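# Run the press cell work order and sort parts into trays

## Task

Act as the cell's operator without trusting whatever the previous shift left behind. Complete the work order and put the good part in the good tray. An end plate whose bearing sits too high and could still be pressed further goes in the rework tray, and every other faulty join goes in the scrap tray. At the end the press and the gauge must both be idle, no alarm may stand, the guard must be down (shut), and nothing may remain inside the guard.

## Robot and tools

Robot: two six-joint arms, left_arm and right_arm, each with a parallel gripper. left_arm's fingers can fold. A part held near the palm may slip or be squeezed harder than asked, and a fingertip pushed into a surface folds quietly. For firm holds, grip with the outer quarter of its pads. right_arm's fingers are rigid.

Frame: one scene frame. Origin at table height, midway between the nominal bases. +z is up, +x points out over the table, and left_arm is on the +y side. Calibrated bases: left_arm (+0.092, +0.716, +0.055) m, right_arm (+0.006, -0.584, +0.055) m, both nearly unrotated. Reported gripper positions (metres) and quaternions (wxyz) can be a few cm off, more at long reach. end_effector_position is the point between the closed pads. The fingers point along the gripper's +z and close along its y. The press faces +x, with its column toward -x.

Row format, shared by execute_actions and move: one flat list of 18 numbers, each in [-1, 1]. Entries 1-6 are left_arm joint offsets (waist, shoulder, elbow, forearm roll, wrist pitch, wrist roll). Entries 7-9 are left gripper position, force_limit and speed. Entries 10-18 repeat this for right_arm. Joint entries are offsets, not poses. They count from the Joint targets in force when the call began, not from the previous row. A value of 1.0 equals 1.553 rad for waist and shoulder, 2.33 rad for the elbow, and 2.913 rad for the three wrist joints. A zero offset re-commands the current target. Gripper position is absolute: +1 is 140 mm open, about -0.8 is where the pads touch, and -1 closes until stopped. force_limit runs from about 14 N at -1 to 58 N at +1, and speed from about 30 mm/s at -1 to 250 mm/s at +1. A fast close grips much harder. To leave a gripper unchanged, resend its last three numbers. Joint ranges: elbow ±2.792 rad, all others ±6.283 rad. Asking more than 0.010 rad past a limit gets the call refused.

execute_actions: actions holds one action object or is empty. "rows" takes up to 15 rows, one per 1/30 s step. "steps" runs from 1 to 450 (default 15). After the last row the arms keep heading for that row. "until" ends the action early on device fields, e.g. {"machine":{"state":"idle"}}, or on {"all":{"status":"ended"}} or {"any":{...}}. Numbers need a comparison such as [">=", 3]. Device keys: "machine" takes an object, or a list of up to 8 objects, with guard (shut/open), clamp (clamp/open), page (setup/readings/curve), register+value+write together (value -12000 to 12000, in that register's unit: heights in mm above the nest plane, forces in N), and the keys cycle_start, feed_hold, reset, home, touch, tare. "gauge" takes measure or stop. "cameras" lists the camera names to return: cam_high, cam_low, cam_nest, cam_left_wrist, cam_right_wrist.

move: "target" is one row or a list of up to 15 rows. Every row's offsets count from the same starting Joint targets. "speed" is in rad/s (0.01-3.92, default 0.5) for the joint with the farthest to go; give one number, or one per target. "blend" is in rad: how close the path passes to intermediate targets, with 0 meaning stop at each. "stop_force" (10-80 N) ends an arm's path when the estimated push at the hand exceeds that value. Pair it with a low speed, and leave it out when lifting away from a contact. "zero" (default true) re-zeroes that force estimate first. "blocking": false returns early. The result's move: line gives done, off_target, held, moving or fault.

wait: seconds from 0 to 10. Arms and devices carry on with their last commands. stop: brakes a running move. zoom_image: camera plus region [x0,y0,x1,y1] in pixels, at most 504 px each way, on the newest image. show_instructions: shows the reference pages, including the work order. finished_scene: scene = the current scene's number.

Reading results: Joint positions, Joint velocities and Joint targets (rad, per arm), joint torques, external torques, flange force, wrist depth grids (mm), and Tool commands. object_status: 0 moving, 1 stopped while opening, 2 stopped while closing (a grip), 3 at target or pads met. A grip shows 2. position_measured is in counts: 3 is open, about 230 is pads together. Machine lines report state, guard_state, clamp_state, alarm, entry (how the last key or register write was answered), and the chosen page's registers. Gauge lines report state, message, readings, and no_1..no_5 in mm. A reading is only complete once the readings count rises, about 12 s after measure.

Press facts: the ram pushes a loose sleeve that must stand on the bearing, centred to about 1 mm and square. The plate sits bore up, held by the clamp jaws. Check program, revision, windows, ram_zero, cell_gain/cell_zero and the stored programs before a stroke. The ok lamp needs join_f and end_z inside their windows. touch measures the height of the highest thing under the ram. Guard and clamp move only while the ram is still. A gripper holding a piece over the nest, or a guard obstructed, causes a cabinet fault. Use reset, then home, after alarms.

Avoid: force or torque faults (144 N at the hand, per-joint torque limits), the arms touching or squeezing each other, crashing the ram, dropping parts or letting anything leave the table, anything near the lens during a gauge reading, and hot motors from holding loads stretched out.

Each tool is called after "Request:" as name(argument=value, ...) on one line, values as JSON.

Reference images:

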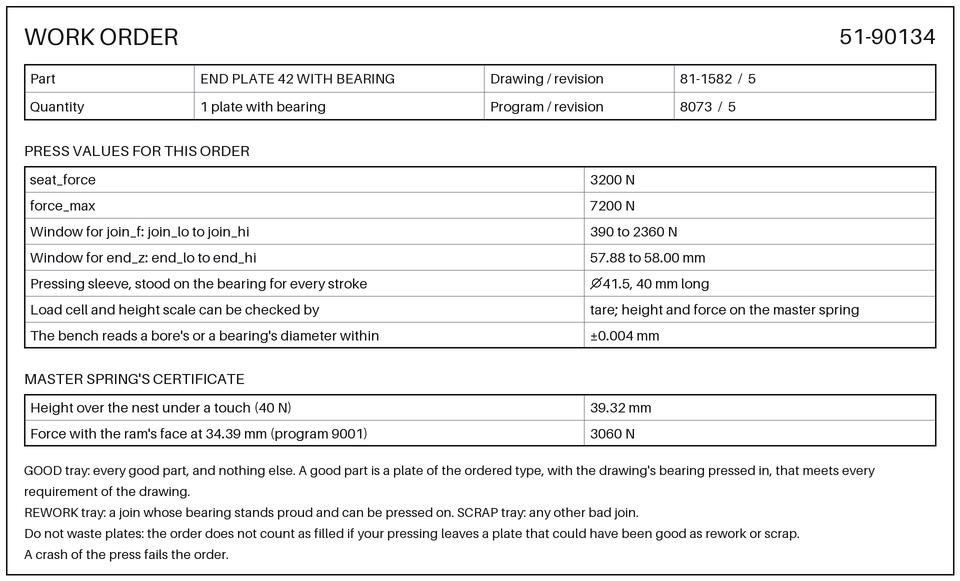

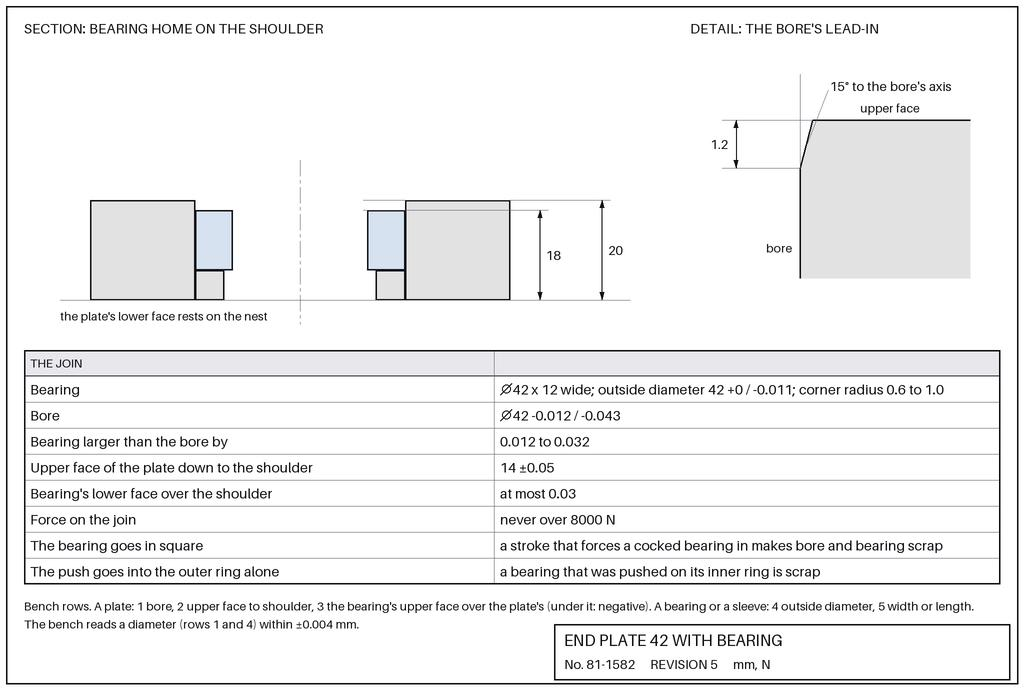

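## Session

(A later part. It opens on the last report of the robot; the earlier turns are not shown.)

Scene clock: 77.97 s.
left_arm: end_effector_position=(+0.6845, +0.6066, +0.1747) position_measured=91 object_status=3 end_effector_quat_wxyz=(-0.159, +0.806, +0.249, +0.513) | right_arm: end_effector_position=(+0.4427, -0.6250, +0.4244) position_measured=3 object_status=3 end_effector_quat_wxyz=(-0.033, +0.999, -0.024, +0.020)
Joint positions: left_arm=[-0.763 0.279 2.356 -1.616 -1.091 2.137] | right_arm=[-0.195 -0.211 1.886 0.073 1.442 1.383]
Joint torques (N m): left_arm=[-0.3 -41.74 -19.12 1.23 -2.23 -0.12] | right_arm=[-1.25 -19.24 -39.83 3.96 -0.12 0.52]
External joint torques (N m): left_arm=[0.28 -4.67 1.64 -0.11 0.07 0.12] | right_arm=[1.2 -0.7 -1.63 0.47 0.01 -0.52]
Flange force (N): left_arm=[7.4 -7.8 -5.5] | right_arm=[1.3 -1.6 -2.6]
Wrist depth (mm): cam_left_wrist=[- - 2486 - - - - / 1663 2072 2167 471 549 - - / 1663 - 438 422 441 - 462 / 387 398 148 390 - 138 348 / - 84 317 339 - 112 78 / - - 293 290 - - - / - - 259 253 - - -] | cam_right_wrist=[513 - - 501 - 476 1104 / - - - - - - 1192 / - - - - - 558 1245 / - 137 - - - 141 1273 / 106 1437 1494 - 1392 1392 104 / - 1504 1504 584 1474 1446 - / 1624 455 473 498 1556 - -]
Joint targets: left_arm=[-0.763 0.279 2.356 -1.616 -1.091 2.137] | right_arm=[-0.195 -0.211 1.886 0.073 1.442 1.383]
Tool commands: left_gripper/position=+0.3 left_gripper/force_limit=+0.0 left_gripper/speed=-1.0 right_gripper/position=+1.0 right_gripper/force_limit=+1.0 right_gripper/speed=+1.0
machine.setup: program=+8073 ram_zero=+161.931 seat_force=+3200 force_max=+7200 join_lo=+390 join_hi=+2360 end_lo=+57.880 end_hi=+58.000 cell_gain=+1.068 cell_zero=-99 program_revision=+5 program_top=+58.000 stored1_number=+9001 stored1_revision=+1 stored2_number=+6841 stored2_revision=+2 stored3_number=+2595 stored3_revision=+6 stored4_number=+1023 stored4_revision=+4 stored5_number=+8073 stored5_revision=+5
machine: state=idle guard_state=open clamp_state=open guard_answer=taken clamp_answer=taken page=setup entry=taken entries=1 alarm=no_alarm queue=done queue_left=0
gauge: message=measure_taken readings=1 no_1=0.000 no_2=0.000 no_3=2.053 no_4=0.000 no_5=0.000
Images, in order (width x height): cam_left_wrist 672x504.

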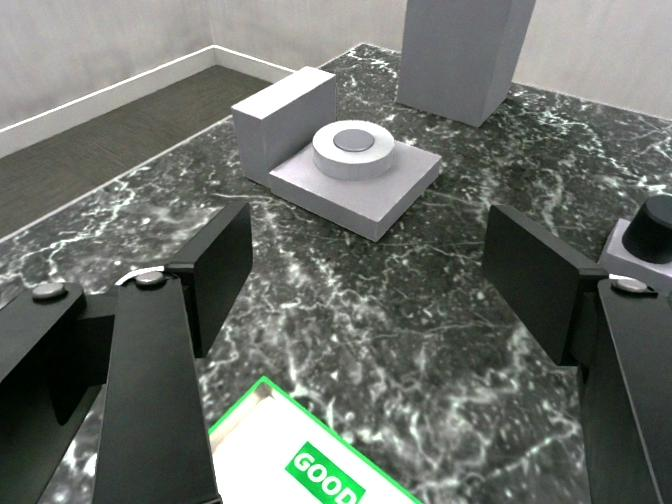

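Request:
move(target=[[0.2051,0.1408,-0.0479,0.1249,0.0425,-0.0503,0.3,0,-1,0,0,0,0,0,0,1,1,1],[0.31,0.2312,-0.1039,0.1847,0.0608,-0.0642,0.3,0,-1,0,0,0,0,0,0,1,1,1]], speed=[0.7,0.3], blend=[0.05,0])

Request:
execute_actions(actions=[{"rows":[[0,0,0,0,0,0,-1,0,-1,0,0,0,0,0,0,1,1,1]],"steps":60}])

Request:
move(target=[[0,-0.0637,-0.0009,-0.0251,0.0156,0.0398,-1,0,-1,0,0,0,0,0,0,1,1,1],[-0.31,-0.2312,0.1039,-0.1847,-0.0608,0.0642,-1,0,-1,0,0,0,0,0,0,1,1,1],[-0.2538,-0.0798,-0.0091,-0.6244,-0.2534,-0.0833,-1,0,-1,0,0,0,0,0,0,1,1,1]], speed=[0.2,0.6,0.6], blend=[0.03,0.05,0], cameras=["cam_left_wrist","cam_high"])

Scene clock: 114.97 s.
left_arm: end_effector_position=(+0.9092, +0.7594, +0.0486) position_measured=91 object_status=3 end_effector_quat_wxyz=(-0.159, +0.806, +0.249, +0.513) | right_arm: end_effector_position=(+0.4427, -0.6250, +0.4244) position_measured=3 object_status=3 end_effector_quat_wxyz=(-0.033, +0.999, -0.024, +0.020)
Joint positions: left_arm=[-0.282 0.638 2.114 -1.078 -0.914 1.95] | right_arm=[-0.195 -0.211 1.886 0.073 1.442 1.383]
Joint torques (N m): left_arm=[0.74 -72.14 -15.96 1.59 -2.41 -0.08] | right_arm=[-1.44 -19.15 -39.69 3.97 -0.22 0.47]
External joint torques (N m): left_arm=[-0.91 -4.33 1.73 -0.07 0.06 0.08] | right_arm=[1.4 -0.82 -1.85 0.46 0.1 -0.48]
Flange force (N): left_arm=[4.8 -3.5 -8.4] | right_arm=[1.5 -2.2 -3.1]
Wrist depth (mm): cam_left_wrist=[1514 - 188 1574 - - - / 1554 152 168 197 348 - - / 131 143 173 182 182 - - / - 147 146 151 152 138 - / - 84 146 139 144 119 77 / - - 138 134 135 - - / - - 143 122 120 120 -] | cam_right_wrist=[- 503 504 - - - 1138 / - 535 - 530 507 - 1186 / 582 539 - 556 536 - 1225 / - 134 - 573 1375 140 1259 / 106 1428 1410 - 1367 1375 104 / - 1525 1446 591 1455 1465 - / - 454 469 494 1578 1578 -]
Joint targets: left_arm=[-0.282 0.638 2.114 -1.078 -0.914 1.950] | right_arm=[-0.195 -0.211 1.886 0.073 1.442 1.383]
machine.setup: program=+8073 ram_zero=+161.931 seat_force=+3200 force_max=+7200 join_lo=+390 join_hi=+2360 end_lo=+57.880 end_hi=+58.000 cell_gain=+1.068 cell_zero=-99 program_revision=+5 program_top=+58.000 stored1_number=+9001 stored1_revision=+1 stored2_number=+6841 stored2_revision=+2 stored3_number=+2595 stored3_revision=+6 stored4_number=+1023 stored4_revision=+4 stored5_number=+8073 stored5_revision=+5
machine: state=idle guard_state=open clamp_state=open guard_answer=taken clamp_answer=taken page=setup entry=taken entries=1 alarm=no_alarm queue=done queue_left=0
gauge: message=measure_taken readings=1 no_1=0.000 no_2=0.000 no_3=2.053 no_4=0.000 no_5=0.000
move: done

Scene clock: 117.17 s.
left_arm: end_effector_position=(+0.9093, +0.7595, +0.0486) position_measured=105 object_status=2 end_effector_quat_wxyz=(-0.159, +0.806, +0.249, +0.513) | right_arm: end_effector_position=(+0.4427, -0.6250, +0.4244) position_measured=3 object_status=3 end_effector_quat_wxyz=(-0.033, +0.999, -0.024, +0.020)
Joint positions: left_arm=[-0.282 0.638 2.114 -1.078 -0.914 1.95] | right_arm=[-0.195 -0.211 1.886 0.073 1.442 1.383]
Joint torques (N m): left_arm=[3.33 -65.56 -15.87 1.42 -0.89 0] | right_arm=[-1.12 -19.24 -39.54 3.96 -0.17 0.5]
External joint torques (N m): left_arm=[-3.38 -11.28 1.72 0.11 -1.48 0] | right_arm=[1.07 -0.67 -1.97 0.47 0.05 -0.5]
Flange force (N): left_arm=[11.0 -5.0 -20.0] | right_arm=[1.8 -1.4 -3.3]
Wrist depth (mm): cam_left_wrist=[- 2128 190 1607 1389 - 241 / - 152 169 203 - - 248 / 131 143 173 181 174 - 246 / 164 149 133 151 151 129 223 / - 90 146 139 144 119 76 / - - 138 135 135 - - / - - 144 123 120 118 -] | cam_right_wrist=[- 509 - 495 475 - 1132 / 558 - 512 - - - 1155 / 556 - - 624 - 534 1245 / 576 135 - 582 1126 150 1273 / 106 1418 1418 740 1428 1358 104 / 1525 1504 1484 609 - 1318 - / 1567 449 471 497 1567 1590 -]
Joint targets: left_arm=[-0.282 0.638 2.114 -1.078 -0.914 1.950] | right_arm=[-0.195 -0.211 1.886 0.073 1.442 1.383]
machine.setup: program=+8073 ram_zero=+161.931 seat_force=+3200 force_max=+7200 join_lo=+390 join_hi=+2360 end_lo=+57.880 end_hi=+58.000 cell_gain=+1.068 cell_zero=-99 program_revision=+5 program_top=+58.000 stored1_number=+9001 stored1_revision=+1 stored2_number=+6841 stored2_revision=+2 stored3_number=+2595 stored3_revision=+6 stored4_number=+1023 stored4_revision=+4 stored5_number=+8073 stored5_revision=+5
machine: state=idle guard_state=open clamp_state=open guard_answer=taken clamp_answer=taken page=setup entry=taken entries=1 alarm=no_alarm queue=done queue_left=0
gauge: message=measure_taken readings=1 no_1=0.000 no_2=0.000 no_3=2.053 no_4=0.000 no_5=0.000

Scene clock: 121.13 s.
left_arm: end_effector_position=(+0.3976, +0.6189, +0.1262) position_measured=105 object_status=2 end_effector_quat_wxyz=(-0.478, +0.383, +0.752, +0.244) | right_arm: end_effector_position=(+0.4427, -0.6250, +0.4244) position_measured=3 object_status=3 end_effector_quat_wxyz=(-0.033, +0.999, -0.024, +0.020)
Joint positions: left_arm=[-0.676 0.514 2.092 -2.897 -1.652 1.707] | right_arm=[-0.195 -0.211 1.886 0.073 1.442 1.383]
Joint torques (N m): left_arm=[0.33 -65.23 -20.23 -1.43 -3.58 -0.18] | right_arm=[-0.72 -19.11 -39.75 3.95 -0.23 0.5]
External joint torques (N m): left_arm=[-0.4 -4.67 1.88 -0.39 1.05 0.18] | right_arm=[0.68 -0.77 -1.63 0.47 0.11 -0.51]
Flange force (N): left_arm=[8.4 -3.8 5.4] | right_arm=[1.0 -0.5 -2.9]
Wrist depth (mm): cam_left_wrist=[267 286 2187 2778 - - - / 295 305 350 1860 2109 1663 - / 288 286 359 181 181 367 385 / 1250 270 133 151 151 140 317 / - 90 258 139 144 111 76 / - - 238 240 239 234 - / - - 213 214 213 209 -] | cam_right_wrist=[- - 505 529 490 489 1126 / 558 - - - - - 1273 / - - - - 529 499 1231 / - 129 567 - - 141 1311 / 106 1446 1410 - 1311 1350 104 / - 1474 1556 599 1494 1514 - / - 452 478 494 1546 1546 -]
Joint targets: left_arm=[-0.676 0.514 2.092 -2.897 -1.652 1.707] | right_arm=[-0.195 -0.211 1.886 0.073 1.442 1.383]
machine.setup: program=+8073 ram_zero=+161.931 seat_force=+3200 force_max=+7200 join_lo=+390 join_hi=+2360 end_lo=+57.880 end_hi=+58.000 cell_gain=+1.068 cell_zero=-99 program_revision=+5 program_top=+58.000 stored1_number=+9001 stored1_revision=+1 stored2_number=+6841 stored2_revision=+2 stored3_number=+2595 stored3_revision=+6 stored4_number=+1023 stored4_revision=+4 stored5_number=+8073 stored5_revision=+5
machine: state=idle guard_state=open clamp_state=open guard_answer=taken clamp_answer=taken page=setup entry=taken entries=1 alarm=no_alarm queue=done queue_left=0
gauge: message=measure_taken readings=1 no_1=0.000 no_2=0.000 no_3=2.053 no_4=0.000 no_5=0.000
move: done
Images, in order (width x height): cam_high 672x504, cam_left_wrist 672x504.

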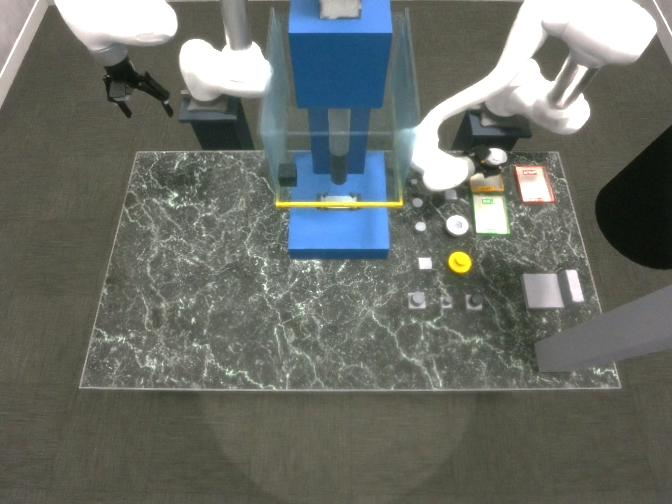

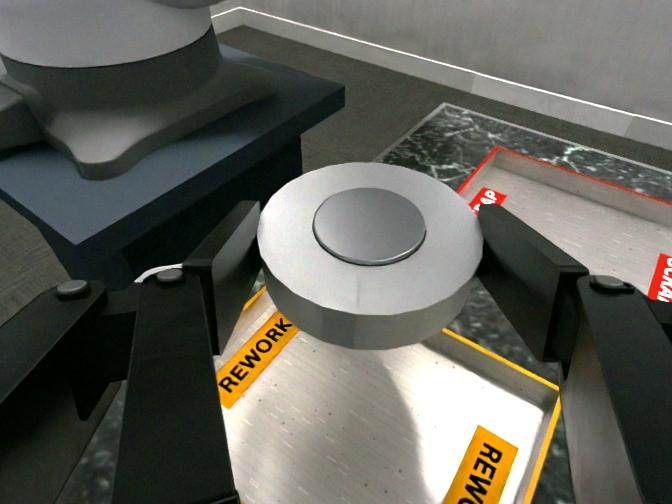

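Request:
move(target=[0,0.0702,0.0008,0,0.037,-0.0092,-1,0,-1,0,0,0,0,0,0,1,1,1], speed=0.2)

Request:
move(target=[0,0.0472,0.0006,0,0.0249,-0.0062,-1,0,-1,0,0,0,0,0,0,1,1,1], speed=0.03, stop_force=12, cameras=["cam_left_wrist"])

Scene clock: 133.67 s.
left_arm: end_effector_position=(+0.3993, +0.6178, +0.0612) position_measured=105 object_status=2 end_effector_quat_wxyz=(-0.478, +0.383, +0.752, +0.244) | right_arm: end_effector_position=(+0.4427, -0.6250, +0.4244) position_measured=3 object_status=3 end_effector_quat_wxyz=(-0.033, +0.999, -0.024, +0.020)
Joint positions: left_arm=[-0.676 0.623 2.094 -2.897 -1.544 1.68] | right_arm=[-0.195 -0.211 1.886 0.073 1.442 1.383]
Joint torques (N m): left_arm=[0.1 -70.92 -16.01 -1.1 -3.65 -0.13] | right_arm=[-1.04 -18.87 -39.63 3.97 -0.27 0.51]
External joint torques (N m): left_arm=[-0.13 -4.65 1.9 -0.37 1.11 0.13] | right_arm=[0.98 -1.06 -2 0.47 0.14 -0.52]
Flange force (N): left_arm=[9.0 -3.2 4.6] | right_arm=[1.1 -1.2 -3.6]
Wrist depth (mm): cam_left_wrist=[249 269 300 2249 2624 - - / 240 255 347 417 346 326 316 / - 317 350 181 264 265 272 / 1193 307 133 151 151 140 228 / - 90 184 140 146 118 75 / - - 171 172 172 168 - / - - 153 152 152 153 -] | cam_right_wrist=[521 - - - 473 475 1121 / - 529 - 526 - 488 1161 / - 531 - 548 - 527 1218 / - 127 - - 578 150 1281 / 106 127 1437 - 1437 1375 104 / 1525 1525 - 575 1410 1484 - / 463 453 461 495 1504 1514 -]
Joint targets: left_arm=[-0.676 0.623 2.094 -2.897 -1.544 1.680] | right_arm=[-0.195 -0.211 1.886 0.073 1.442 1.383]
machine.setup: program=+8073 ram_zero=+161.931 seat_force=+3200 force_max=+7200 join_lo=+390 join_hi=+2360 end_lo=+57.880 end_hi=+58.000 cell_gain=+1.068 cell_zero=-99 program_revision=+5 program_top=+58.000 stored1_number=+9001 stored1_revision=+1 stored2_number=+6841 stored2_revision=+2 stored3_number=+2595 stored3_revision=+6 stored4_number=+1023 stored4_revision=+4 stored5_number=+8073 stored5_revision=+5
machine: state=idle guard_state=open clamp_state=open guard_answer=taken clamp_answer=taken page=setup entry=taken entries=1 alarm=no_alarm queue=done queue_left=0
gauge: message=measure_taken readings=1 no_1=0.000 no_2=0.000 no_3=2.053 no_4=0.000 no_5=0.000
move: done

Scene clock: 136.53 s.
left_arm: end_effector_position=(+0.3974, +0.6190, +0.0261) position_measured=105 object_status=2 end_effector_quat_wxyz=(-0.479, +0.382, +0.752, +0.244) | right_arm: end_effector_position=(+0.4427, -0.6250, +0.4244) position_measured=3 object_status=3 end_effector_quat_wxyz=(-0.033, +0.999, -0.024, +0.020)
Joint positions: left_arm=[-0.676 0.682 2.095 -2.897 -1.486 1.665] | right_arm=[-0.195 -0.211 1.886 0.073 1.442 1.383]
Joint torques (N m): left_arm=[0.57 -63.58 -15.49 -2.22 7.22 -0.52] | right_arm=[-1.22 -18.35 -39.56 3.96 -0.16 0.52]
External joint torques (N m): left_arm=[-0.6 -14.25 3.67 0.94 -9.76 0.52] | right_arm=[1.18 -1.53 -1.91 0.47 0.04 -0.52]
Flange force (N): left_arm=[38.5 -2.0 -13.8] | right_arm=[0.3 -1.7 -3.3]
Wrist depth (mm): cam_left_wrist=[212 227 305 2271 - 314 298 / 247 285 322 271 259 267 265 / 298 282 203 181 182 211 210 / 195 167 133 151 151 140 163 / - 90 145 140 146 119 76 / - - 135 135 138 135 - / - - 115 117 120 118 -] | cam_right_wrist=[- - 488 - 495 - 1115 / - - 530 - 498 498 1180 / - - - - - 532 1238 / - 147 563 - 581 150 1296 / 106 1437 1446 - 1367 1401 104 / 1535 1525 1465 570 1446 1446 - / 1567 454 467 497 1535 1612 -]
Joint targets: left_arm=[-0.676 0.682 2.095 -2.897 -1.486 1.666] | right_arm=[-0.195 -0.211 1.886 0.073 1.442 1.383]
machine.setup: program=+8073 ram_zero=+161.931 seat_force=+3200 force_max=+7200 join_lo=+390 join_hi=+2360 end_lo=+57.880 end_hi=+58.000 cell_gain=+1.068 cell_zero=-99 program_revision=+5 program_top=+58.000 stored1_number=+9001 stored1_revision=+1 stored2_number=+6841 stored2_revision=+2 stored3_number=+2595 stored3_revision=+6 stored4_number=+1023 stored4_revision=+4 stored5_number=+8073 stored5_revision=+5
machine: state=idle guard_state=open clamp_state=open guard_answer=taken clamp_answer=taken page=setup entry=taken entries=1 alarm=no_alarm queue=done queue_left=0
gauge: message=measure_taken readings=1 no_1=0.000 no_2=0.000 no_3=2.053 no_4=0.000 no_5=0.000
move: contact (left_arm); left_arm: the wrist pitch is farthest, 0.015 rad from its target
Images, in order (width x height): cam_left_wrist 672x504.

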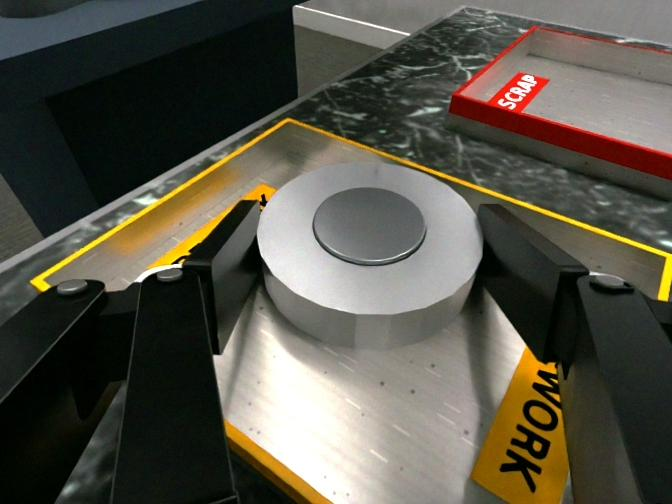

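Request:
execute_actions(actions=[{"rows":[[0,0,0,0,0,0,0.3,0,-1,0,0,0,0,0,0,1,1,1]],"steps":30}])

Request:
move(target=[[0,-0.1082,-0.001,0,-0.0571,0.0142,0.3,0,-1,0,0,0,0,0,0,1,1,1],[-0.056,-0.2595,0.112,0.4398,0.1356,0.1617,0.3,0,-1,0,0,0,0,0,0,1,1,1],[0.2421,-0.3748,0.1309,0.9945,0.3213,-0.0326,0.3,0,-1,0,0,0,0,0,0,1,1,1]], speed=[0.3,0.8,0.9], blend=[0.05,0.1,0], cameras=["cam_high"])

Request:
move(target=[0.2791,0.361,-0.2648,0.6724,-0.2658,-0.2459,0.1,0,-1,0,0,0,0,0,0,1,1,1], speed=0.8, cameras=["cam_left_wrist"])

Scene clock: 146.93 s.
left_arm: end_effector_position=(+0.3975, +0.6189, +0.0261) position_measured=91 object_status=3 end_effector_quat_wxyz=(-0.478, +0.383, +0.752, +0.244) | right_arm: end_effector_position=(+0.4427, -0.6250, +0.4244) position_measured=3 object_status=3 end_effector_quat_wxyz=(-0.033, +0.999, -0.024, +0.020)
Joint positions: left_arm=[-0.676 0.682 2.095 -2.897 -1.486 1.666] | right_arm=[-0.195 -0.211 1.886 0.073 1.442 1.383]
Joint torques (N m): left_arm=[0.3 -72.24 -13.72 -1.04 -2.71 -0.06] | right_arm=[-0.95 -19.07 -39.57 3.97 -0.13 0.54]
External joint torques (N m): left_arm=[-0.37 -5.76 1.95 -0.24 0.17 0.06] | right_arm=[0.93 -0.98 -1.96 0.46 0.01 -0.54]
Flange force (N): left_arm=[12.2 -3.4 2.3] | right_arm=[1.2 -1.0 -3.3]
Wrist depth (mm): cam_left_wrist=[215 231 317 2338 356 316 299 / 236 285 330 - 252 264 267 / 322 276 199 180 182 224 209 / 181 167 146 151 151 138 159 / - 84 145 140 145 138 80 / - - 134 135 138 138 - / - - 116 120 120 117 -] | cam_right_wrist=[- - 481 521 518 480 1099 / - - 522 - - 497 1143 / - - 529 549 549 530 1211 / - 147 539 584 - 140 1266 / 106 1446 1401 - 1410 1375 104 / 1535 1546 1590 563 1465 1446 - / 1636 449 469 494 1567 1535 -]
Joint targets: left_arm=[-0.676 0.682 2.095 -2.897 -1.486 1.666] | right_arm=[-0.195 -0.211 1.886 0.073 1.442 1.383]
machine.setup: program=+8073 ram_zero=+161.931 seat_force=+3200 force_max=+7200 join_lo=+390 join_hi=+2360 end_lo=+57.880 end_hi=+58.000 cell_gain=+1.068 cell_zero=-99 program_revision=+5 program_top=+58.000 stored1_number=+9001 stored1_revision=+1 stored2_number=+6841 stored2_revision=+2 stored3_number=+2595 stored3_revision=+6 stored4_number=+1023 stored4_revision=+4 stored5_number=+8073 stored5_revision=+5
machine: state=idle guard_state=open clamp_state=open guard_answer=taken clamp_answer=taken page=setup entry=taken entries=1 alarm=no_alarm queue=done queue_left=0
gauge: message=measure_taken readings=1 no_1=0.000 no_2=0.000 no_3=2.053 no_4=0.000 no_5=0.000

Scene clock: 151.37 s.
left_arm: end_effector_position=(+0.7761, +0.5428, +0.2538) position_measured=91 object_status=3 end_effector_quat_wxyz=(+0.083, +0.819, -0.122, +0.555) | right_arm: end_effector_position=(+0.4427, -0.6250, +0.4244) position_measured=3 object_status=3 end_effector_quat_wxyz=(-0.033, +0.999, -0.024, +0.020)
Joint positions: left_arm=[-0.3 0.1 2.4 0 -0.55 1.571] | right_arm=[-0.195 -0.211 1.886 0.073 1.442 1.383]
Joint torques (N m): left_arm=[0.57 -35.1 -29.63 2.65 -2.71 -0.04] | right_arm=[-1.07 -19.04 -39.41 3.93 -0.17 0.5]
External joint torques (N m): left_arm=[-0.63 -3.4 1.6 -0.03 0.11 0.04] | right_arm=[1.02 -1.03 -2.26 0.52 0.04 -0.5]
Flange force (N): left_arm=[2.4 2.5 -9.1] | right_arm=[1.5 -1.3 -3.8]
Wrist depth (mm): cam_left_wrist=[- 1423 1449 1534 - 1889 - / - - - - - 1350 - / - - 615 - - - 633 / - - 130 417 516 138 - / - 84 116 - 436 111 77 / - - - 364 320 385 - / - - - 333 307 - -] | cam_right_wrist=[- 508 - - 488 486 1083 / - 530 526 - 487 - 1149 / - - 547 549 - 549 1252 / - 129 567 - - 140 1281 / 106 1455 1418 - 1392 1367 104 / - 1525 1535 596 1446 1484 - / - 454 468 506 1590 1567 -]
Joint targets: left_arm=[-0.300 0.100 2.400 0.000 -0.550 1.571] | right_arm=[-0.195 -0.211 1.886 0.073 1.442 1.383]
machine.setup: program=+8073 ram_zero=+161.931 seat_force=+3200 force_max=+7200 join_lo=+390 join_hi=+2360 end_lo=+57.880 end_hi=+58.000 cell_gain=+1.068 cell_zero=-99 program_revision=+5 program_top=+58.000 stored1_number=+9001 stored1_revision=+1 stored2_number=+6841 stored2_revision=+2 stored3_number=+2595 stored3_revision=+6 stored4_number=+1023 stored4_revision=+4 stored5_number=+8073 stored5_revision=+5
machine: state=idle guard_state=open clamp_state=open guard_answer=taken clamp_answer=taken page=setup entry=taken entries=1 alarm=no_alarm queue=done queue_left=0
gauge: message=measure_taken readings=1 no_1=0.000 no_2=0.000 no_3=2.053 no_4=0.000 no_5=0.000
move: done
Images, in order (width x height): cam_high 672x504.

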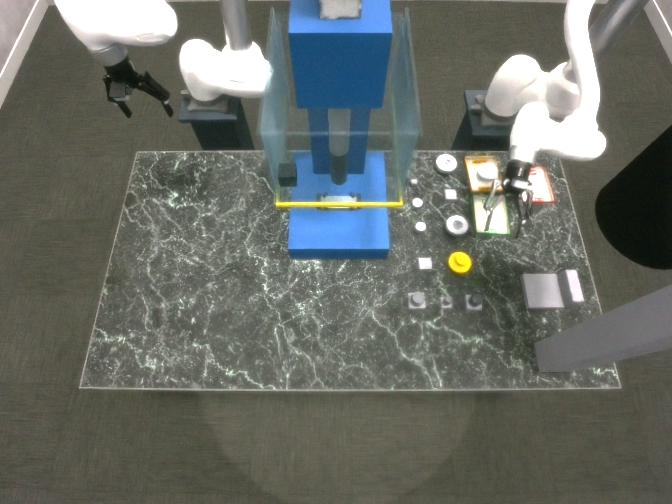

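Scene clock: 154.33 s.
left_arm: end_effector_position=(+0.8193, +0.5497, +0.1285) position_measured=117 object_status=3 end_effector_quat_wxyz=(+0.380, +0.596, -0.596, +0.380) | right_arm: end_effector_position=(+0.4427, -0.6250, +0.4244) position_measured=3 object_status=3 end_effector_quat_wxyz=(-0.033, +0.999, -0.024, +0.020)
Joint positions: left_arm=[0.134 0.661 1.783 1.959 -1.325 0.854] | right_arm=[-0.195 -0.211 1.886 0.073 1.442 1.383]
Joint torques (N m): left_arm=[0.66 -88.01 -31.46 -2.5 -2 -0.08] | right_arm=[-0.98 -19.24 -39.73 3.95 -0.13 0.45]
External joint torques (N m): left_arm=[-0.8 -6.38 1.41 -0.19 0.07 0.08] | right_arm=[0.93 -0.68 -1.85 0.49 0 -0.46]
Flange force (N): left_arm=[8.2 9.7 -0.4] | right_arm=[1.6 -1.1 -3.0]
Wrist depth (mm): cam_left_wrist=[- 598 607 - 431 434 429 / - 450 - 478 459 459 451 / - 370 375 375 - 352 - / 334 229 132 260 261 123 276 / - 91 - 275 278 105 75 / - - - - - - - / - - - 215 211 - -] | cam_right_wrist=[- - - 482 - 482 1132 / 545 - 516 - 525 - 1180 / 570 - - - - 540 1231 / - 135 - - 567 547 1266 / 106 1428 1428 - 1350 1392 104 / 1601 1535 1484 558 1446 1455 - / 1590 457 465 499 1474 1535 -]
Joint targets: left_arm=[0.134 0.661 1.783 1.959 -1.325 0.854] | right_arm=[-0.195 -0.211 1.886 0.073 1.442 1.383]
machine.setup: program=+8073 ram_zero=+161.931 seat_force=+3200 force_max=+7200 join_lo=+390 join_hi=+2360 end_lo=+57.880 end_hi=+58.000 cell_gain=+1.068 cell_zero=-99 program_revision=+5 program_top=+58.000 stored1_number=+9001 stored1_revision=+1 stored2_number=+6841 stored2_revision=+2 stored3_number=+2595 stored3_revision=+6 stored4_number=+1023 stored4_revision=+4 stored5_number=+8073 stored5_revision=+5
machine: state=idle guard_state=open clamp_state=open guard_answer=taken clamp_answer=taken page=setup entry=taken entries=1 alarm=no_alarm queue=done queue_left=0
gauge: message=measure_taken readings=1 no_1=0.000 no_2=0.000 no_3=2.053 no_4=0.000 no_5=0.000
move: done
Images, in order (width x height): cam_left_wrist 672x504.

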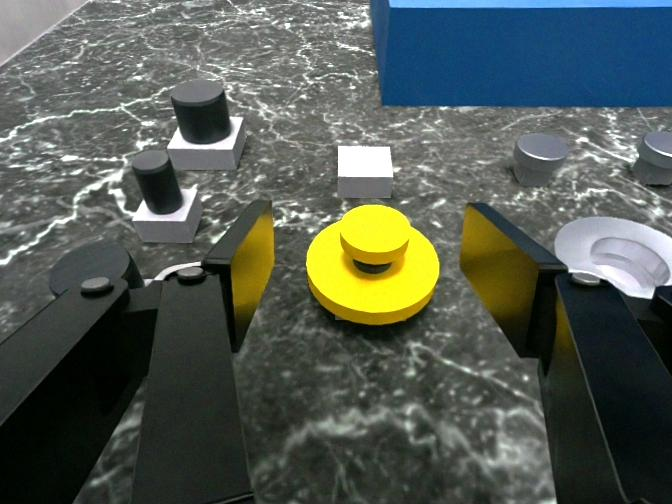

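Request:
move(target=[-0.0692,0.0619,0.0227,-0.0428,0.0369,0.0438,0.3,0,-1,0,0,0,0,0,0,1,1,1], speed=0.05, cameras=["cam_left_wrist"])

Scene clock: 171.57 s.
left_arm: end_effector_position=(+0.8073, +0.4703, +0.0411) position_measured=91 object_status=3 end_effector_quat_wxyz=(+0.380, +0.596, -0.597, +0.380) | right_arm: end_effector_position=(+0.4427, -0.6250, +0.4244) position_measured=3 object_status=3 end_effector_quat_wxyz=(-0.033, +0.999, -0.024, +0.020)
Joint positions: left_arm=[0.026 0.757 1.836 1.834 -1.217 0.982] | right_arm=[-0.195 -0.211 1.886 0.073 1.442 1.383]
Joint torques (N m): left_arm=[0.81 -91.09 -27.22 -1.76 -2.19 -0.12] | right_arm=[-1.18 -18.88 -39.69 3.92 -0.18 0.44]
External joint torques (N m): left_arm=[-0.89 -6.78 1.37 -0.17 0.08 0.12] | right_arm=[1.15 -1.25 -1.98 0.53 0.05 -0.44]
Flange force (N): left_arm=[9.5 9.1 -2.0] | right_arm=[0.9 -1.8 -3.4]
Wrist depth (mm): cam_left_wrist=[- 261 401 366 357 349 359 / - 273 302 264 - - 253 / - - 259 140 140 - - / - - 146 134 150 138 191 / - 84 131 134 137 111 78 / - - 152 - 152 - - / - - 139 133 132 142 -] | cam_right_wrist=[515 - - 495 483 483 1110 / - 544 - - - - 1138 / - 555 - 555 529 521 1099 / - 137 - 591 - 141 1104 / 106 1437 1446 - 1401 1375 104 / 1556 1514 1624 576 1494 1474 - / 1546 457 469 494 1556 1578 -]
Joint targets: left_arm=[0.026 0.757 1.836 1.834 -1.217 0.982] | right_arm=[-0.195 -0.211 1.886 0.073 1.442 1.383]
machine.setup: program=+8073 ram_zero=+161.931 seat_force=+3200 force_max=+7200 join_lo=+390 join_hi=+2360 end_lo=+57.880 end_hi=+58.000 cell_gain=+1.068 cell_zero=-99 program_revision=+5 program_top=+58.000 stored1_number=+9001 stored1_revision=+1 stored2_number=+6841 stored2_revision=+2 stored3_number=+2595 stored3_revision=+6 stored4_number=+1023 stored4_revision=+4 stored5_number=+8073 stored5_revision=+5
machine: state=idle guard_state=open clamp_state=open guard_answer=taken clamp_answer=taken page=setup entry=taken entries=1 alarm=no_alarm queue=done queue_left=0
gauge: message=measure_taken readings=1 no_1=0.000 no_2=0.000 no_3=2.053 no_4=0.000 no_5=0.000
move: done
Images, in order (width x height): cam_left_wrist 672x504.

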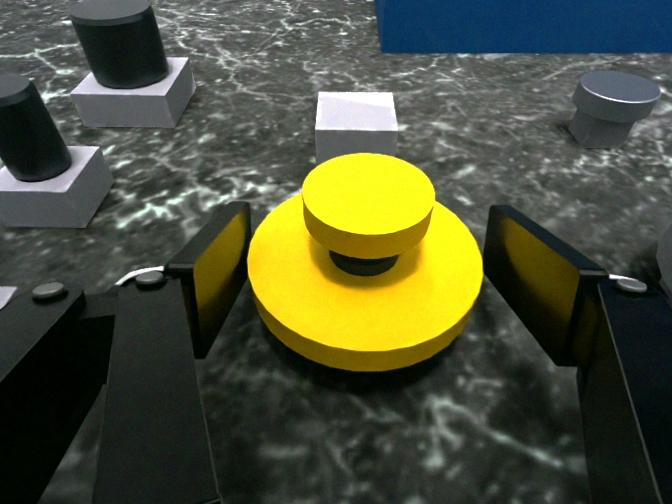

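Request:
move(target=[-0.0063,0.001,0,0,0,0,0.3,0,-1,0,0,0,0,0,0,1,1,1], speed=0.05)

Request:
execute_actions(actions=[{"rows":[[0,0,0,0,0,0,-1,0,-1,0,0,0,0,0,0,1,1,1]],"steps":60}], cameras=["cam_left_wrist"])

Scene clock: 182.87 s.
left_arm: end_effector_position=(+0.8046, +0.4633, +0.0399) position_measured=91 object_status=3 end_effector_quat_wxyz=(+0.382, +0.594, -0.599, +0.378) | right_arm: end_effector_position=(+0.4427, -0.6250, +0.4244) position_measured=3 object_status=3 end_effector_quat_wxyz=(-0.033, +0.999, -0.024, +0.020)
Joint positions: left_arm=[0.016 0.758 1.836 1.834 -1.217 0.982] | right_arm=[-0.195 -0.211 1.886 0.073 1.442 1.383]
Joint torques (N m): left_arm=[-0.82 -90.07 -25.43 -0.96 -2.69 -0.19] | right_arm=[-0.97 -18.58 -39.63 3.93 -0.17 0.51]
External joint torques (N m): left_arm=[0.75 -7.53 -0.1 -0.94 0.58 0.19] | right_arm=[0.93 -1.55 -2.06 0.52 0.05 -0.51]
Flange force (N): left_arm=[9.3 7.2 -3.3] | right_arm=[0.4 -1.2 -3.6]
Wrist depth (mm): cam_left_wrist=[344 254 - - 352 350 351 / 265 267 - 241 299 - 240 / - 248 240 138 143 - 250 / 201 - 144 123 149 138 102 / - 84 118 132 132 119 77 / - - - 129 144 - - / - - - - 135 - -] | cam_right_wrist=[- 524 504 483 - - 1126 / - - 531 527 - - 1126 / - - - 527 - - 1211 / - 128 606 621 - 150 1266 / 106 1465 1455 - 1375 1392 104 / 106 1446 1474 585 1326 1446 - / 1648 456 472 498 640 1484 -]
Joint targets: left_arm=[0.016 0.758 1.836 1.834 -1.217 0.982] | right_arm=[-0.195 -0.211 1.886 0.073 1.442 1.383]
machine.setup: program=+8073 ram_zero=+161.931 seat_force=+3200 force_max=+7200 join_lo=+390 join_hi=+2360 end_lo=+57.880 end_hi=+58.000 cell_gain=+1.068 cell_zero=-99 program_revision=+5 program_top=+58.000 stored1_number=+9001 stored1_revision=+1 stored2_number=+6841 stored2_revision=+2 stored3_number=+2595 stored3_revision=+6 stored4_number=+1023 stored4_revision=+4 stored5_number=+8073 stored5_revision=+5
machine: state=idle guard_state=open clamp_state=open guard_answer=taken clamp_answer=taken page=setup entry=taken entries=1 alarm=no_alarm queue=done queue_left=0
gauge: message=measure_taken readings=1 no_1=0.000 no_2=0.000 no_3=2.053 no_4=0.000 no_5=0.000
move: done

Scene clock: 185.07 s.
left_arm: end_effector_position=(+0.8045, +0.4633, +0.0399) position_measured=104 object_status=2 end_effector_quat_wxyz=(+0.382, +0.594, -0.599, +0.377) | right_arm: end_effector_position=(+0.4427, -0.6250, +0.4244) position_measured=3 object_status=3 end_effector_quat_wxyz=(-0.033, +0.999, -0.024, +0.020)
Joint positions: left_arm=[0.016 0.758 1.836 1.834 -1.217 0.982] | right_arm=[-0.195 -0.211 1.886 0.073 1.442 1.383]
Joint torques (N m): left_arm=[-4.45 -86.53 -24 -0.57 -1.98 -0.23] | right_arm=[-1.21 -19.14 -39.71 3.92 -0.19 0.54]
External joint torques (N m): left_arm=[4.33 -11.62 -1.77 -1.35 -0.15 0.23] | right_arm=[1.16 -0.88 -1.86 0.52 0.06 -0.54]
Flange force (N): left_arm=[12.3 7.3 -10.3] | right_arm=[1.3 -1.5 -3.1]
Wrist depth (mm): cam_left_wrist=[253 260 426 - 349 356 350 / 272 268 - 242 - - 240 / - 256 - 138 - - 230 / 200 - 134 124 145 136 163 / - 90 120 132 132 120 76 / - - - 127 148 148 - / - - - - - - -] | cam_right_wrist=[- - - 490 488 - 1099 / 519 - - 525 - - 1180 / - - - 555 - - 1245 / - 129 - 569 - 142 1281 / 106 1410 1418 - 1383 1358 104 / 1556 1525 1484 576 1504 1465 - / 1578 452 467 499 1556 1660 -]
Joint targets: left_arm=[0.016 0.758 1.836 1.834 -1.217 0.982] | right_arm=[-0.195 -0.211 1.886 0.073 1.442 1.383]
machine.setup: program=+8073 ram_zero=+161.931 seat_force=+3200 force_max=+7200 join_lo=+390 join_hi=+2360 end_lo=+57.880 end_hi=+58.000 cell_gain=+1.068 cell_zero=-99 program_revision=+5 program_top=+58.000 stored1_number=+9001 stored1_revision=+1 stored2_number=+6841 stored2_revision=+2 stored3_number=+2595 stored3_revision=+6 stored4_number=+1023 stored4_revision=+4 stored5_number=+8073 stored5_revision=+5
machine: state=idle guard_state=open clamp_state=open guard_answer=taken clamp_answer=taken page=setup entry=taken entries=1 alarm=no_alarm queue=done queue_left=0
gauge: message=measure_taken readings=1 no_1=0.000 no_2=0.000 no_3=2.053 no_4=0.000 no_5=0.000
Images, in order (width x height): cam_left_wrist 672x504.

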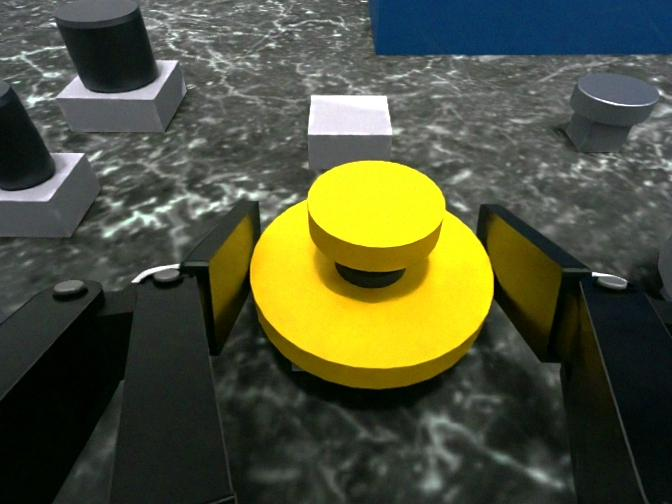

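Request:
execute_actions(actions=[{"rows":[[0,0,0,0,0,0,0.3,0,-1,0,0,0,0,0,0,1,1,1]],"steps":30}])

Request:
move(target=[0.0126,-0.0015,0,0,0,0,0.3,0,-1,0,0,0,0,0,0,1,1,1], speed=0.05)

Request:
execute_actions(actions=[{"rows":[[0,0,0,0,0,0,-1,0,-1,0,0,0,0,0,0,1,1,1]],"steps":60}], cameras=["cam_left_wrist"])

Scene clock: 191.93 s.
left_arm: end_effector_position=(+0.8045, +0.4633, +0.0399) position_measured=91 object_status=3 end_effector_quat_wxyz=(+0.382, +0.594, -0.599, +0.377) | right_arm: end_effector_position=(+0.4427, -0.6250, +0.4244) position_measured=3 object_status=3 end_effector_quat_wxyz=(-0.033, +0.999, -0.024, +0.020)
Joint positions: left_arm=[0.016 0.758 1.836 1.834 -1.217 0.982] | right_arm=[-0.195 -0.211 1.886 0.073 1.442 1.383]
Joint torques (N m): left_arm=[0.04 -91.19 -27.21 -1.65 -2.25 -0.12] | right_arm=[-0.84 -19.12 -39.48 3.94 -0.17 0.45]
External joint torques (N m): left_arm=[-0.23 -6.35 1.77 -0.24 0.13 0.12] | right_arm=[0.81 -0.93 -2.14 0.51 0.05 -0.46]
Flange force (N): left_arm=[8.6 9.6 -2.5] | right_arm=[1.5 -0.9 -3.6]
Wrist depth (mm): cam_left_wrist=[251 253 - 392 - 344 345 / 272 270 297 253 299 - 239 / 201 238 240 138 223 242 241 / - - 144 124 144 138 102 / - 84 118 132 132 119 77 / - - - 130 - - - / - - 137 - - - -] | cam_right_wrist=[- - - - - 484 1143 / - - 525 - - - 1173 / 560 585 548 - 544 536 1231 / - 137 - - 548 150 - / 106 1428 1410 - 1484 1418 104 / - 1494 1525 579 1428 1465 - / - 452 471 491 1567 1525 -]
Joint targets: left_arm=[0.016 0.758 1.836 1.834 -1.217 0.982] | right_arm=[-0.195 -0.211 1.886 0.073 1.442 1.383]
machine.setup: program=+8073 ram_zero=+161.931 seat_force=+3200 force_max=+7200 join_lo=+390 join_hi=+2360 end_lo=+57.880 end_hi=+58.000 cell_gain=+1.068 cell_zero=-99 program_revision=+5 program_top=+58.000 stored1_number=+9001 stored1_revision=+1 stored2_number=+6841 stored2_revision=+2 stored3_number=+2595 stored3_revision=+6 stored4_number=+1023 stored4_revision=+4 stored5_number=+8073 stored5_revision=+5
machine: state=idle guard_state=open clamp_state=open guard_answer=taken clamp_answer=taken page=setup entry=taken entries=1 alarm=no_alarm queue=done queue_left=0
gauge: message=measure_taken readings=1 no_1=0.000 no_2=0.000 no_3=2.053 no_4=0.000 no_5=0.000

Scene clock: 192.67 s.
left_arm: end_effector_position=(+0.8097, +0.4773, +0.0416) position_measured=91 object_status=3 end_effector_quat_wxyz=(+0.378, +0.599, -0.594, +0.382) | right_arm: end_effector_position=(+0.4427, -0.6250, +0.4244) position_measured=3 object_status=3 end_effector_quat_wxyz=(-0.033, +0.999, -0.024, +0.020)
Joint positions: left_arm=[0.036 0.756 1.836 1.834 -1.217 0.982] | right_arm=[-0.195 -0.211 1.886 0.073 1.442 1.383]
Joint torques (N m): left_arm=[0.37 -91.81 -28.73 -2.2 -2 -0.1] | right_arm=[-1.55 -19 -39.66 3.94 -0.17 0.48]
External joint torques (N m): left_arm=[-0.65 -5.74 3.17 0.3 -0.13 0.1] | right_arm=[1.52 -1.04 -1.91 0.5 0.05 -0.48]
Flange force (N): left_arm=[8.3 11.7 -2.3] | right_arm=[1.3 -2.5 -3.2]
Wrist depth (mm): cam_left_wrist=[- 263 - 358 358 363 362 / 200 281 - 270 - - 256 / - - 249 142 146 - 255 / 197 - 133 148 151 138 195 / - 84 118 138 139 119 77 / - - - - 153 153 - / - - 139 - - - -] | cam_right_wrist=[- - - - - 488 1104 / - 509 525 508 506 - 1173 / - - - 537 - - 1225 / - 147 - - 1252 150 1259 / 106 1437 1418 - 1383 1367 104 / 1567 1546 1484 565 1437 1410 - / 1624 456 468 497 1546 1567 -]
Joint targets: left_arm=[0.036 0.756 1.836 1.834 -1.217 0.982] | right_arm=[-0.195 -0.211 1.886 0.073 1.442 1.383]
machine.setup: program=+8073 ram_zero=+161.931 seat_force=+3200 force_max=+7200 join_lo=+390 join_hi=+2360 end_lo=+57.880 end_hi=+58.000 cell_gain=+1.068 cell_zero=-99 program_revision=+5 program_top=+58.000 stored1_number=+9001 stored1_revision=+1 stored2_number=+6841 stored2_revision=+2 stored3_number=+2595 stored3_revision=+6 stored4_number=+1023 stored4_revision=+4 stored5_number=+8073 stored5_revision=+5
machine: state=idle guard_state=open clamp_state=open guard_answer=taken clamp_answer=taken page=setup entry=taken entries=1 alarm=no_alarm queue=done queue_left=0
gauge: message=measure_taken readings=1 no_1=0.000 no_2=0.000 no_3=2.053 no_4=0.000 no_5=0.000
move: done

Scene clock: 194.87 s.
left_arm: end_effector_position=(+0.8097, +0.4773, +0.0416) position_measured=104 object_status=2 end_effector_quat_wxyz=(+0.378, +0.599, -0.594, +0.382) | right_arm: end_effector_position=(+0.4427, -0.6250, +0.4244) position_measured=3 object_status=3 end_effector_quat_wxyz=(-0.033, +0.999, -0.024, +0.020)
Joint positions: left_arm=[0.036 0.756 1.836 1.834 -1.217 0.982] | right_arm=[-0.195 -0.211 1.886 0.073 1.442 1.383]
Joint torques (N m): left_arm=[-4.26 -86.27 -26.25 -1.42 -0.49 -0.07] | right_arm=[-1.07 -19.09 -39.57 3.91 -0.23 0.5]
External joint torques (N m): left_arm=[4.23 -11.54 0.43 -0.52 -1.64 0.07] | right_arm=[1.02 -0.88 -1.98 0.52 0.11 -0.5]
Flange force (N): left_arm=[12.8 10.9 -12.2] | right_arm=[1.4 -1.3 -3.4]
Wrist depth (mm): cam_left_wrist=[368 261 399 404 353 348 355 / 275 280 314 270 - - 258 / - 251 243 141 147 243 - / 209 - 133 148 151 130 204 / - 90 119 138 138 111 76 / - - - - - - - / - - - 140 134 - -] | cam_right_wrist=[526 - 504 - - - 1121 / 532 - 531 - - 518 1180 / 559 - - - - 545 1225 / - 128 - - - 150 1303 / 106 1455 1410 872 1410 1342 104 / 1590 1546 1504 606 1446 1392 - / 1578 456 470 496 1546 1556 -]
Joint targets: left_arm=[0.036 0.756 1.836 1.834 -1.217 0.982] | right_arm=[-0.195 -0.211 1.886 0.073 1.442 1.383]
machine.setup: program=+8073 ram_zero=+161.931 seat_force=+3200 force_max=+7200 join_lo=+390 join_hi=+2360 end_lo=+57.880 end_hi=+58.000 cell_gain=+1.068 cell_zero=-99 program_revision=+5 program_top=+58.000 stored1_number=+9001 stored1_revision=+1 stored2_number=+6841 stored2_revision=+2 stored3_number=+2595 stored3_revision=+6 stored4_number=+1023 stored4_revision=+4 stored5_number=+8073 stored5_revision=+5
machine: state=idle guard_state=open clamp_state=open guard_answer=taken clamp_answer=taken page=setup entry=taken entries=1 alarm=no_alarm queue=done queue_left=0
gauge: message=measure_taken readings=1 no_1=0.000 no_2=0.000 no_3=2.053 no_4=0.000 no_5=0.000
Images, in order (width x height): cam_left_wrist 672x504.

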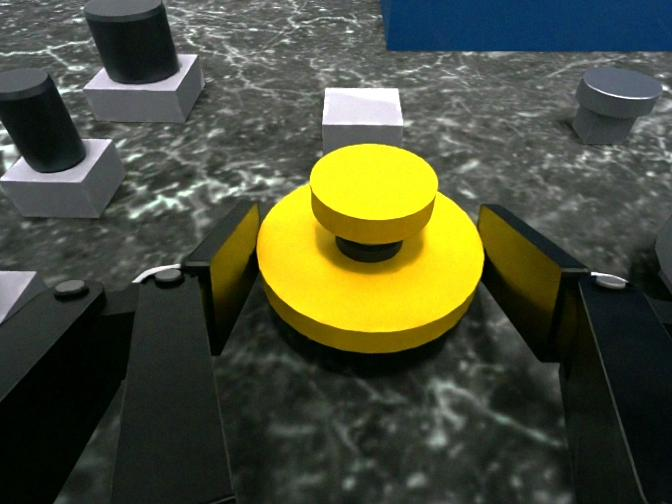

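Request:
move(target=[[0.0631,-0.0612,-0.0227,0.0429,-0.0371,-0.0439,-1,0,-1,0,0,0,0,0,0,1,1,1],[-0.3037,-0.319,0.1239,-0.0846,0.0858,-0.0924,-1,0,-1,0,0,0,0,0,0,1,1,1],[-0.492,-0.1565,0.0566,-0.1953,0.1458,-0.0391,-1,0,-1,0,0,0,0,0,0,1,1,1]], speed=[0.15,0.6,0.35], blend=[0.03,0.05,0], cameras=["cam_left_wrist","cam_nest"])

Scene clock: 207.33 s.
left_arm: end_effector_position=(+0.5989, +0.0112, +0.1661) position_measured=104 object_status=2 end_effector_quat_wxyz=(+0.380, +0.596, -0.596, +0.380) | right_arm: end_effector_position=(+0.4427, -0.6250, +0.4244) position_measured=3 object_status=3 end_effector_quat_wxyz=(-0.033, +0.999, -0.024, +0.020)
Joint positions: left_arm=[-0.728 0.513 1.968 1.265 -0.793 0.868] | right_arm=[-0.195 -0.211 1.886 0.073 1.442 1.383]
Joint torques (N m): left_arm=[0.59 -80.66 -35.71 -0.97 -3.53 -0.19] | right_arm=[-1.03 -19.07 -39.72 3.92 -0.16 0.49]
External joint torques (N m): left_arm=[-0.68 -1.54 4.62 0.6 1.58 0.19] | right_arm=[0.98 -0.83 -1.77 0.51 0.05 -0.49]
Flange force (N): left_arm=[-0.3 9.1 -5.5] | right_arm=[1.2 -1.2 -3.0]
Wrist depth (mm): cam_left_wrist=[- 701 - - 733 - - / - 585 585 585 554 - 532 / 431 273 282 141 273 285 228 / 244 245 133 149 151 141 238 / - 90 152 138 142 119 76 / - - 179 158 154 175 - / - - 160 134 141 160 -] | cam_right_wrist=[- 506 - - - - 1149 / - 520 - 497 - - 1186 / - 545 - 532 548 - 1161 / - 147 566 - 1281 140 1296 / 106 1446 1474 - 1358 1375 104 / 106 1546 1288 606 1514 1437 - / - 453 467 495 1578 - -]
Joint targets: left_arm=[-0.728 0.513 1.968 1.265 -0.792 0.868] | right_arm=[-0.195 -0.211 1.886 0.073 1.442 1.383]
machine.setup: program=+8073 ram_zero=+161.931 seat_force=+3200 force_max=+7200 join_lo=+390 join_hi=+2360 end_lo=+57.880 end_hi=+58.000 cell_gain=+1.068 cell_zero=-99 program_revision=+5 program_top=+58.000 stored1_number=+9001 stored1_revision=+1 stored2_number=+6841 stored2_revision=+2 stored3_number=+2595 stored3_revision=+6 stored4_number=+1023 stored4_revision=+4 stored5_number=+8073 stored5_revision=+5
machine: state=idle guard_state=open clamp_state=open guard_answer=taken clamp_answer=taken page=setup entry=taken entries=1 alarm=no_alarm queue=done queue_left=0
gauge: message=measure_taken readings=1 no_1=0.000 no_2=0.000 no_3=2.053 no_4=0.000 no_5=0.000
move: done
Images, in order (width x height): cam_nest 672x504, cam_left_wrist 672x504.

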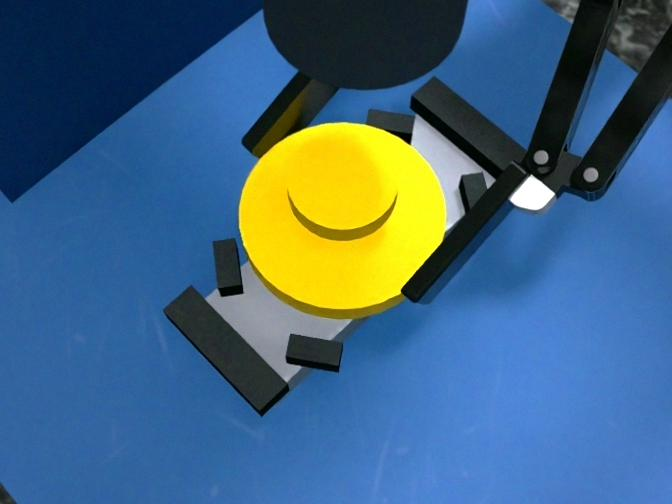

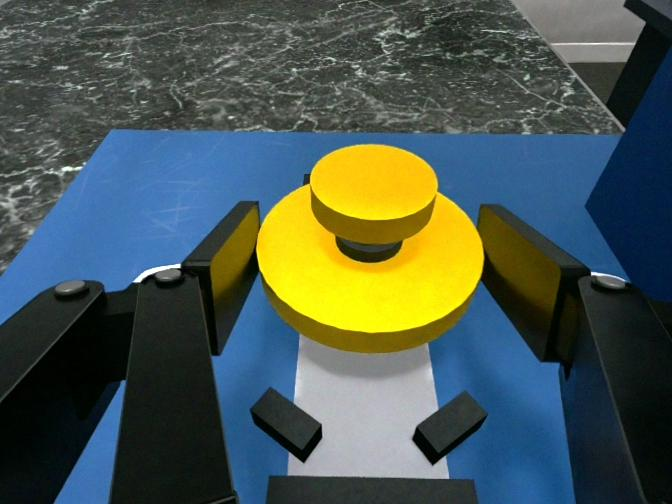

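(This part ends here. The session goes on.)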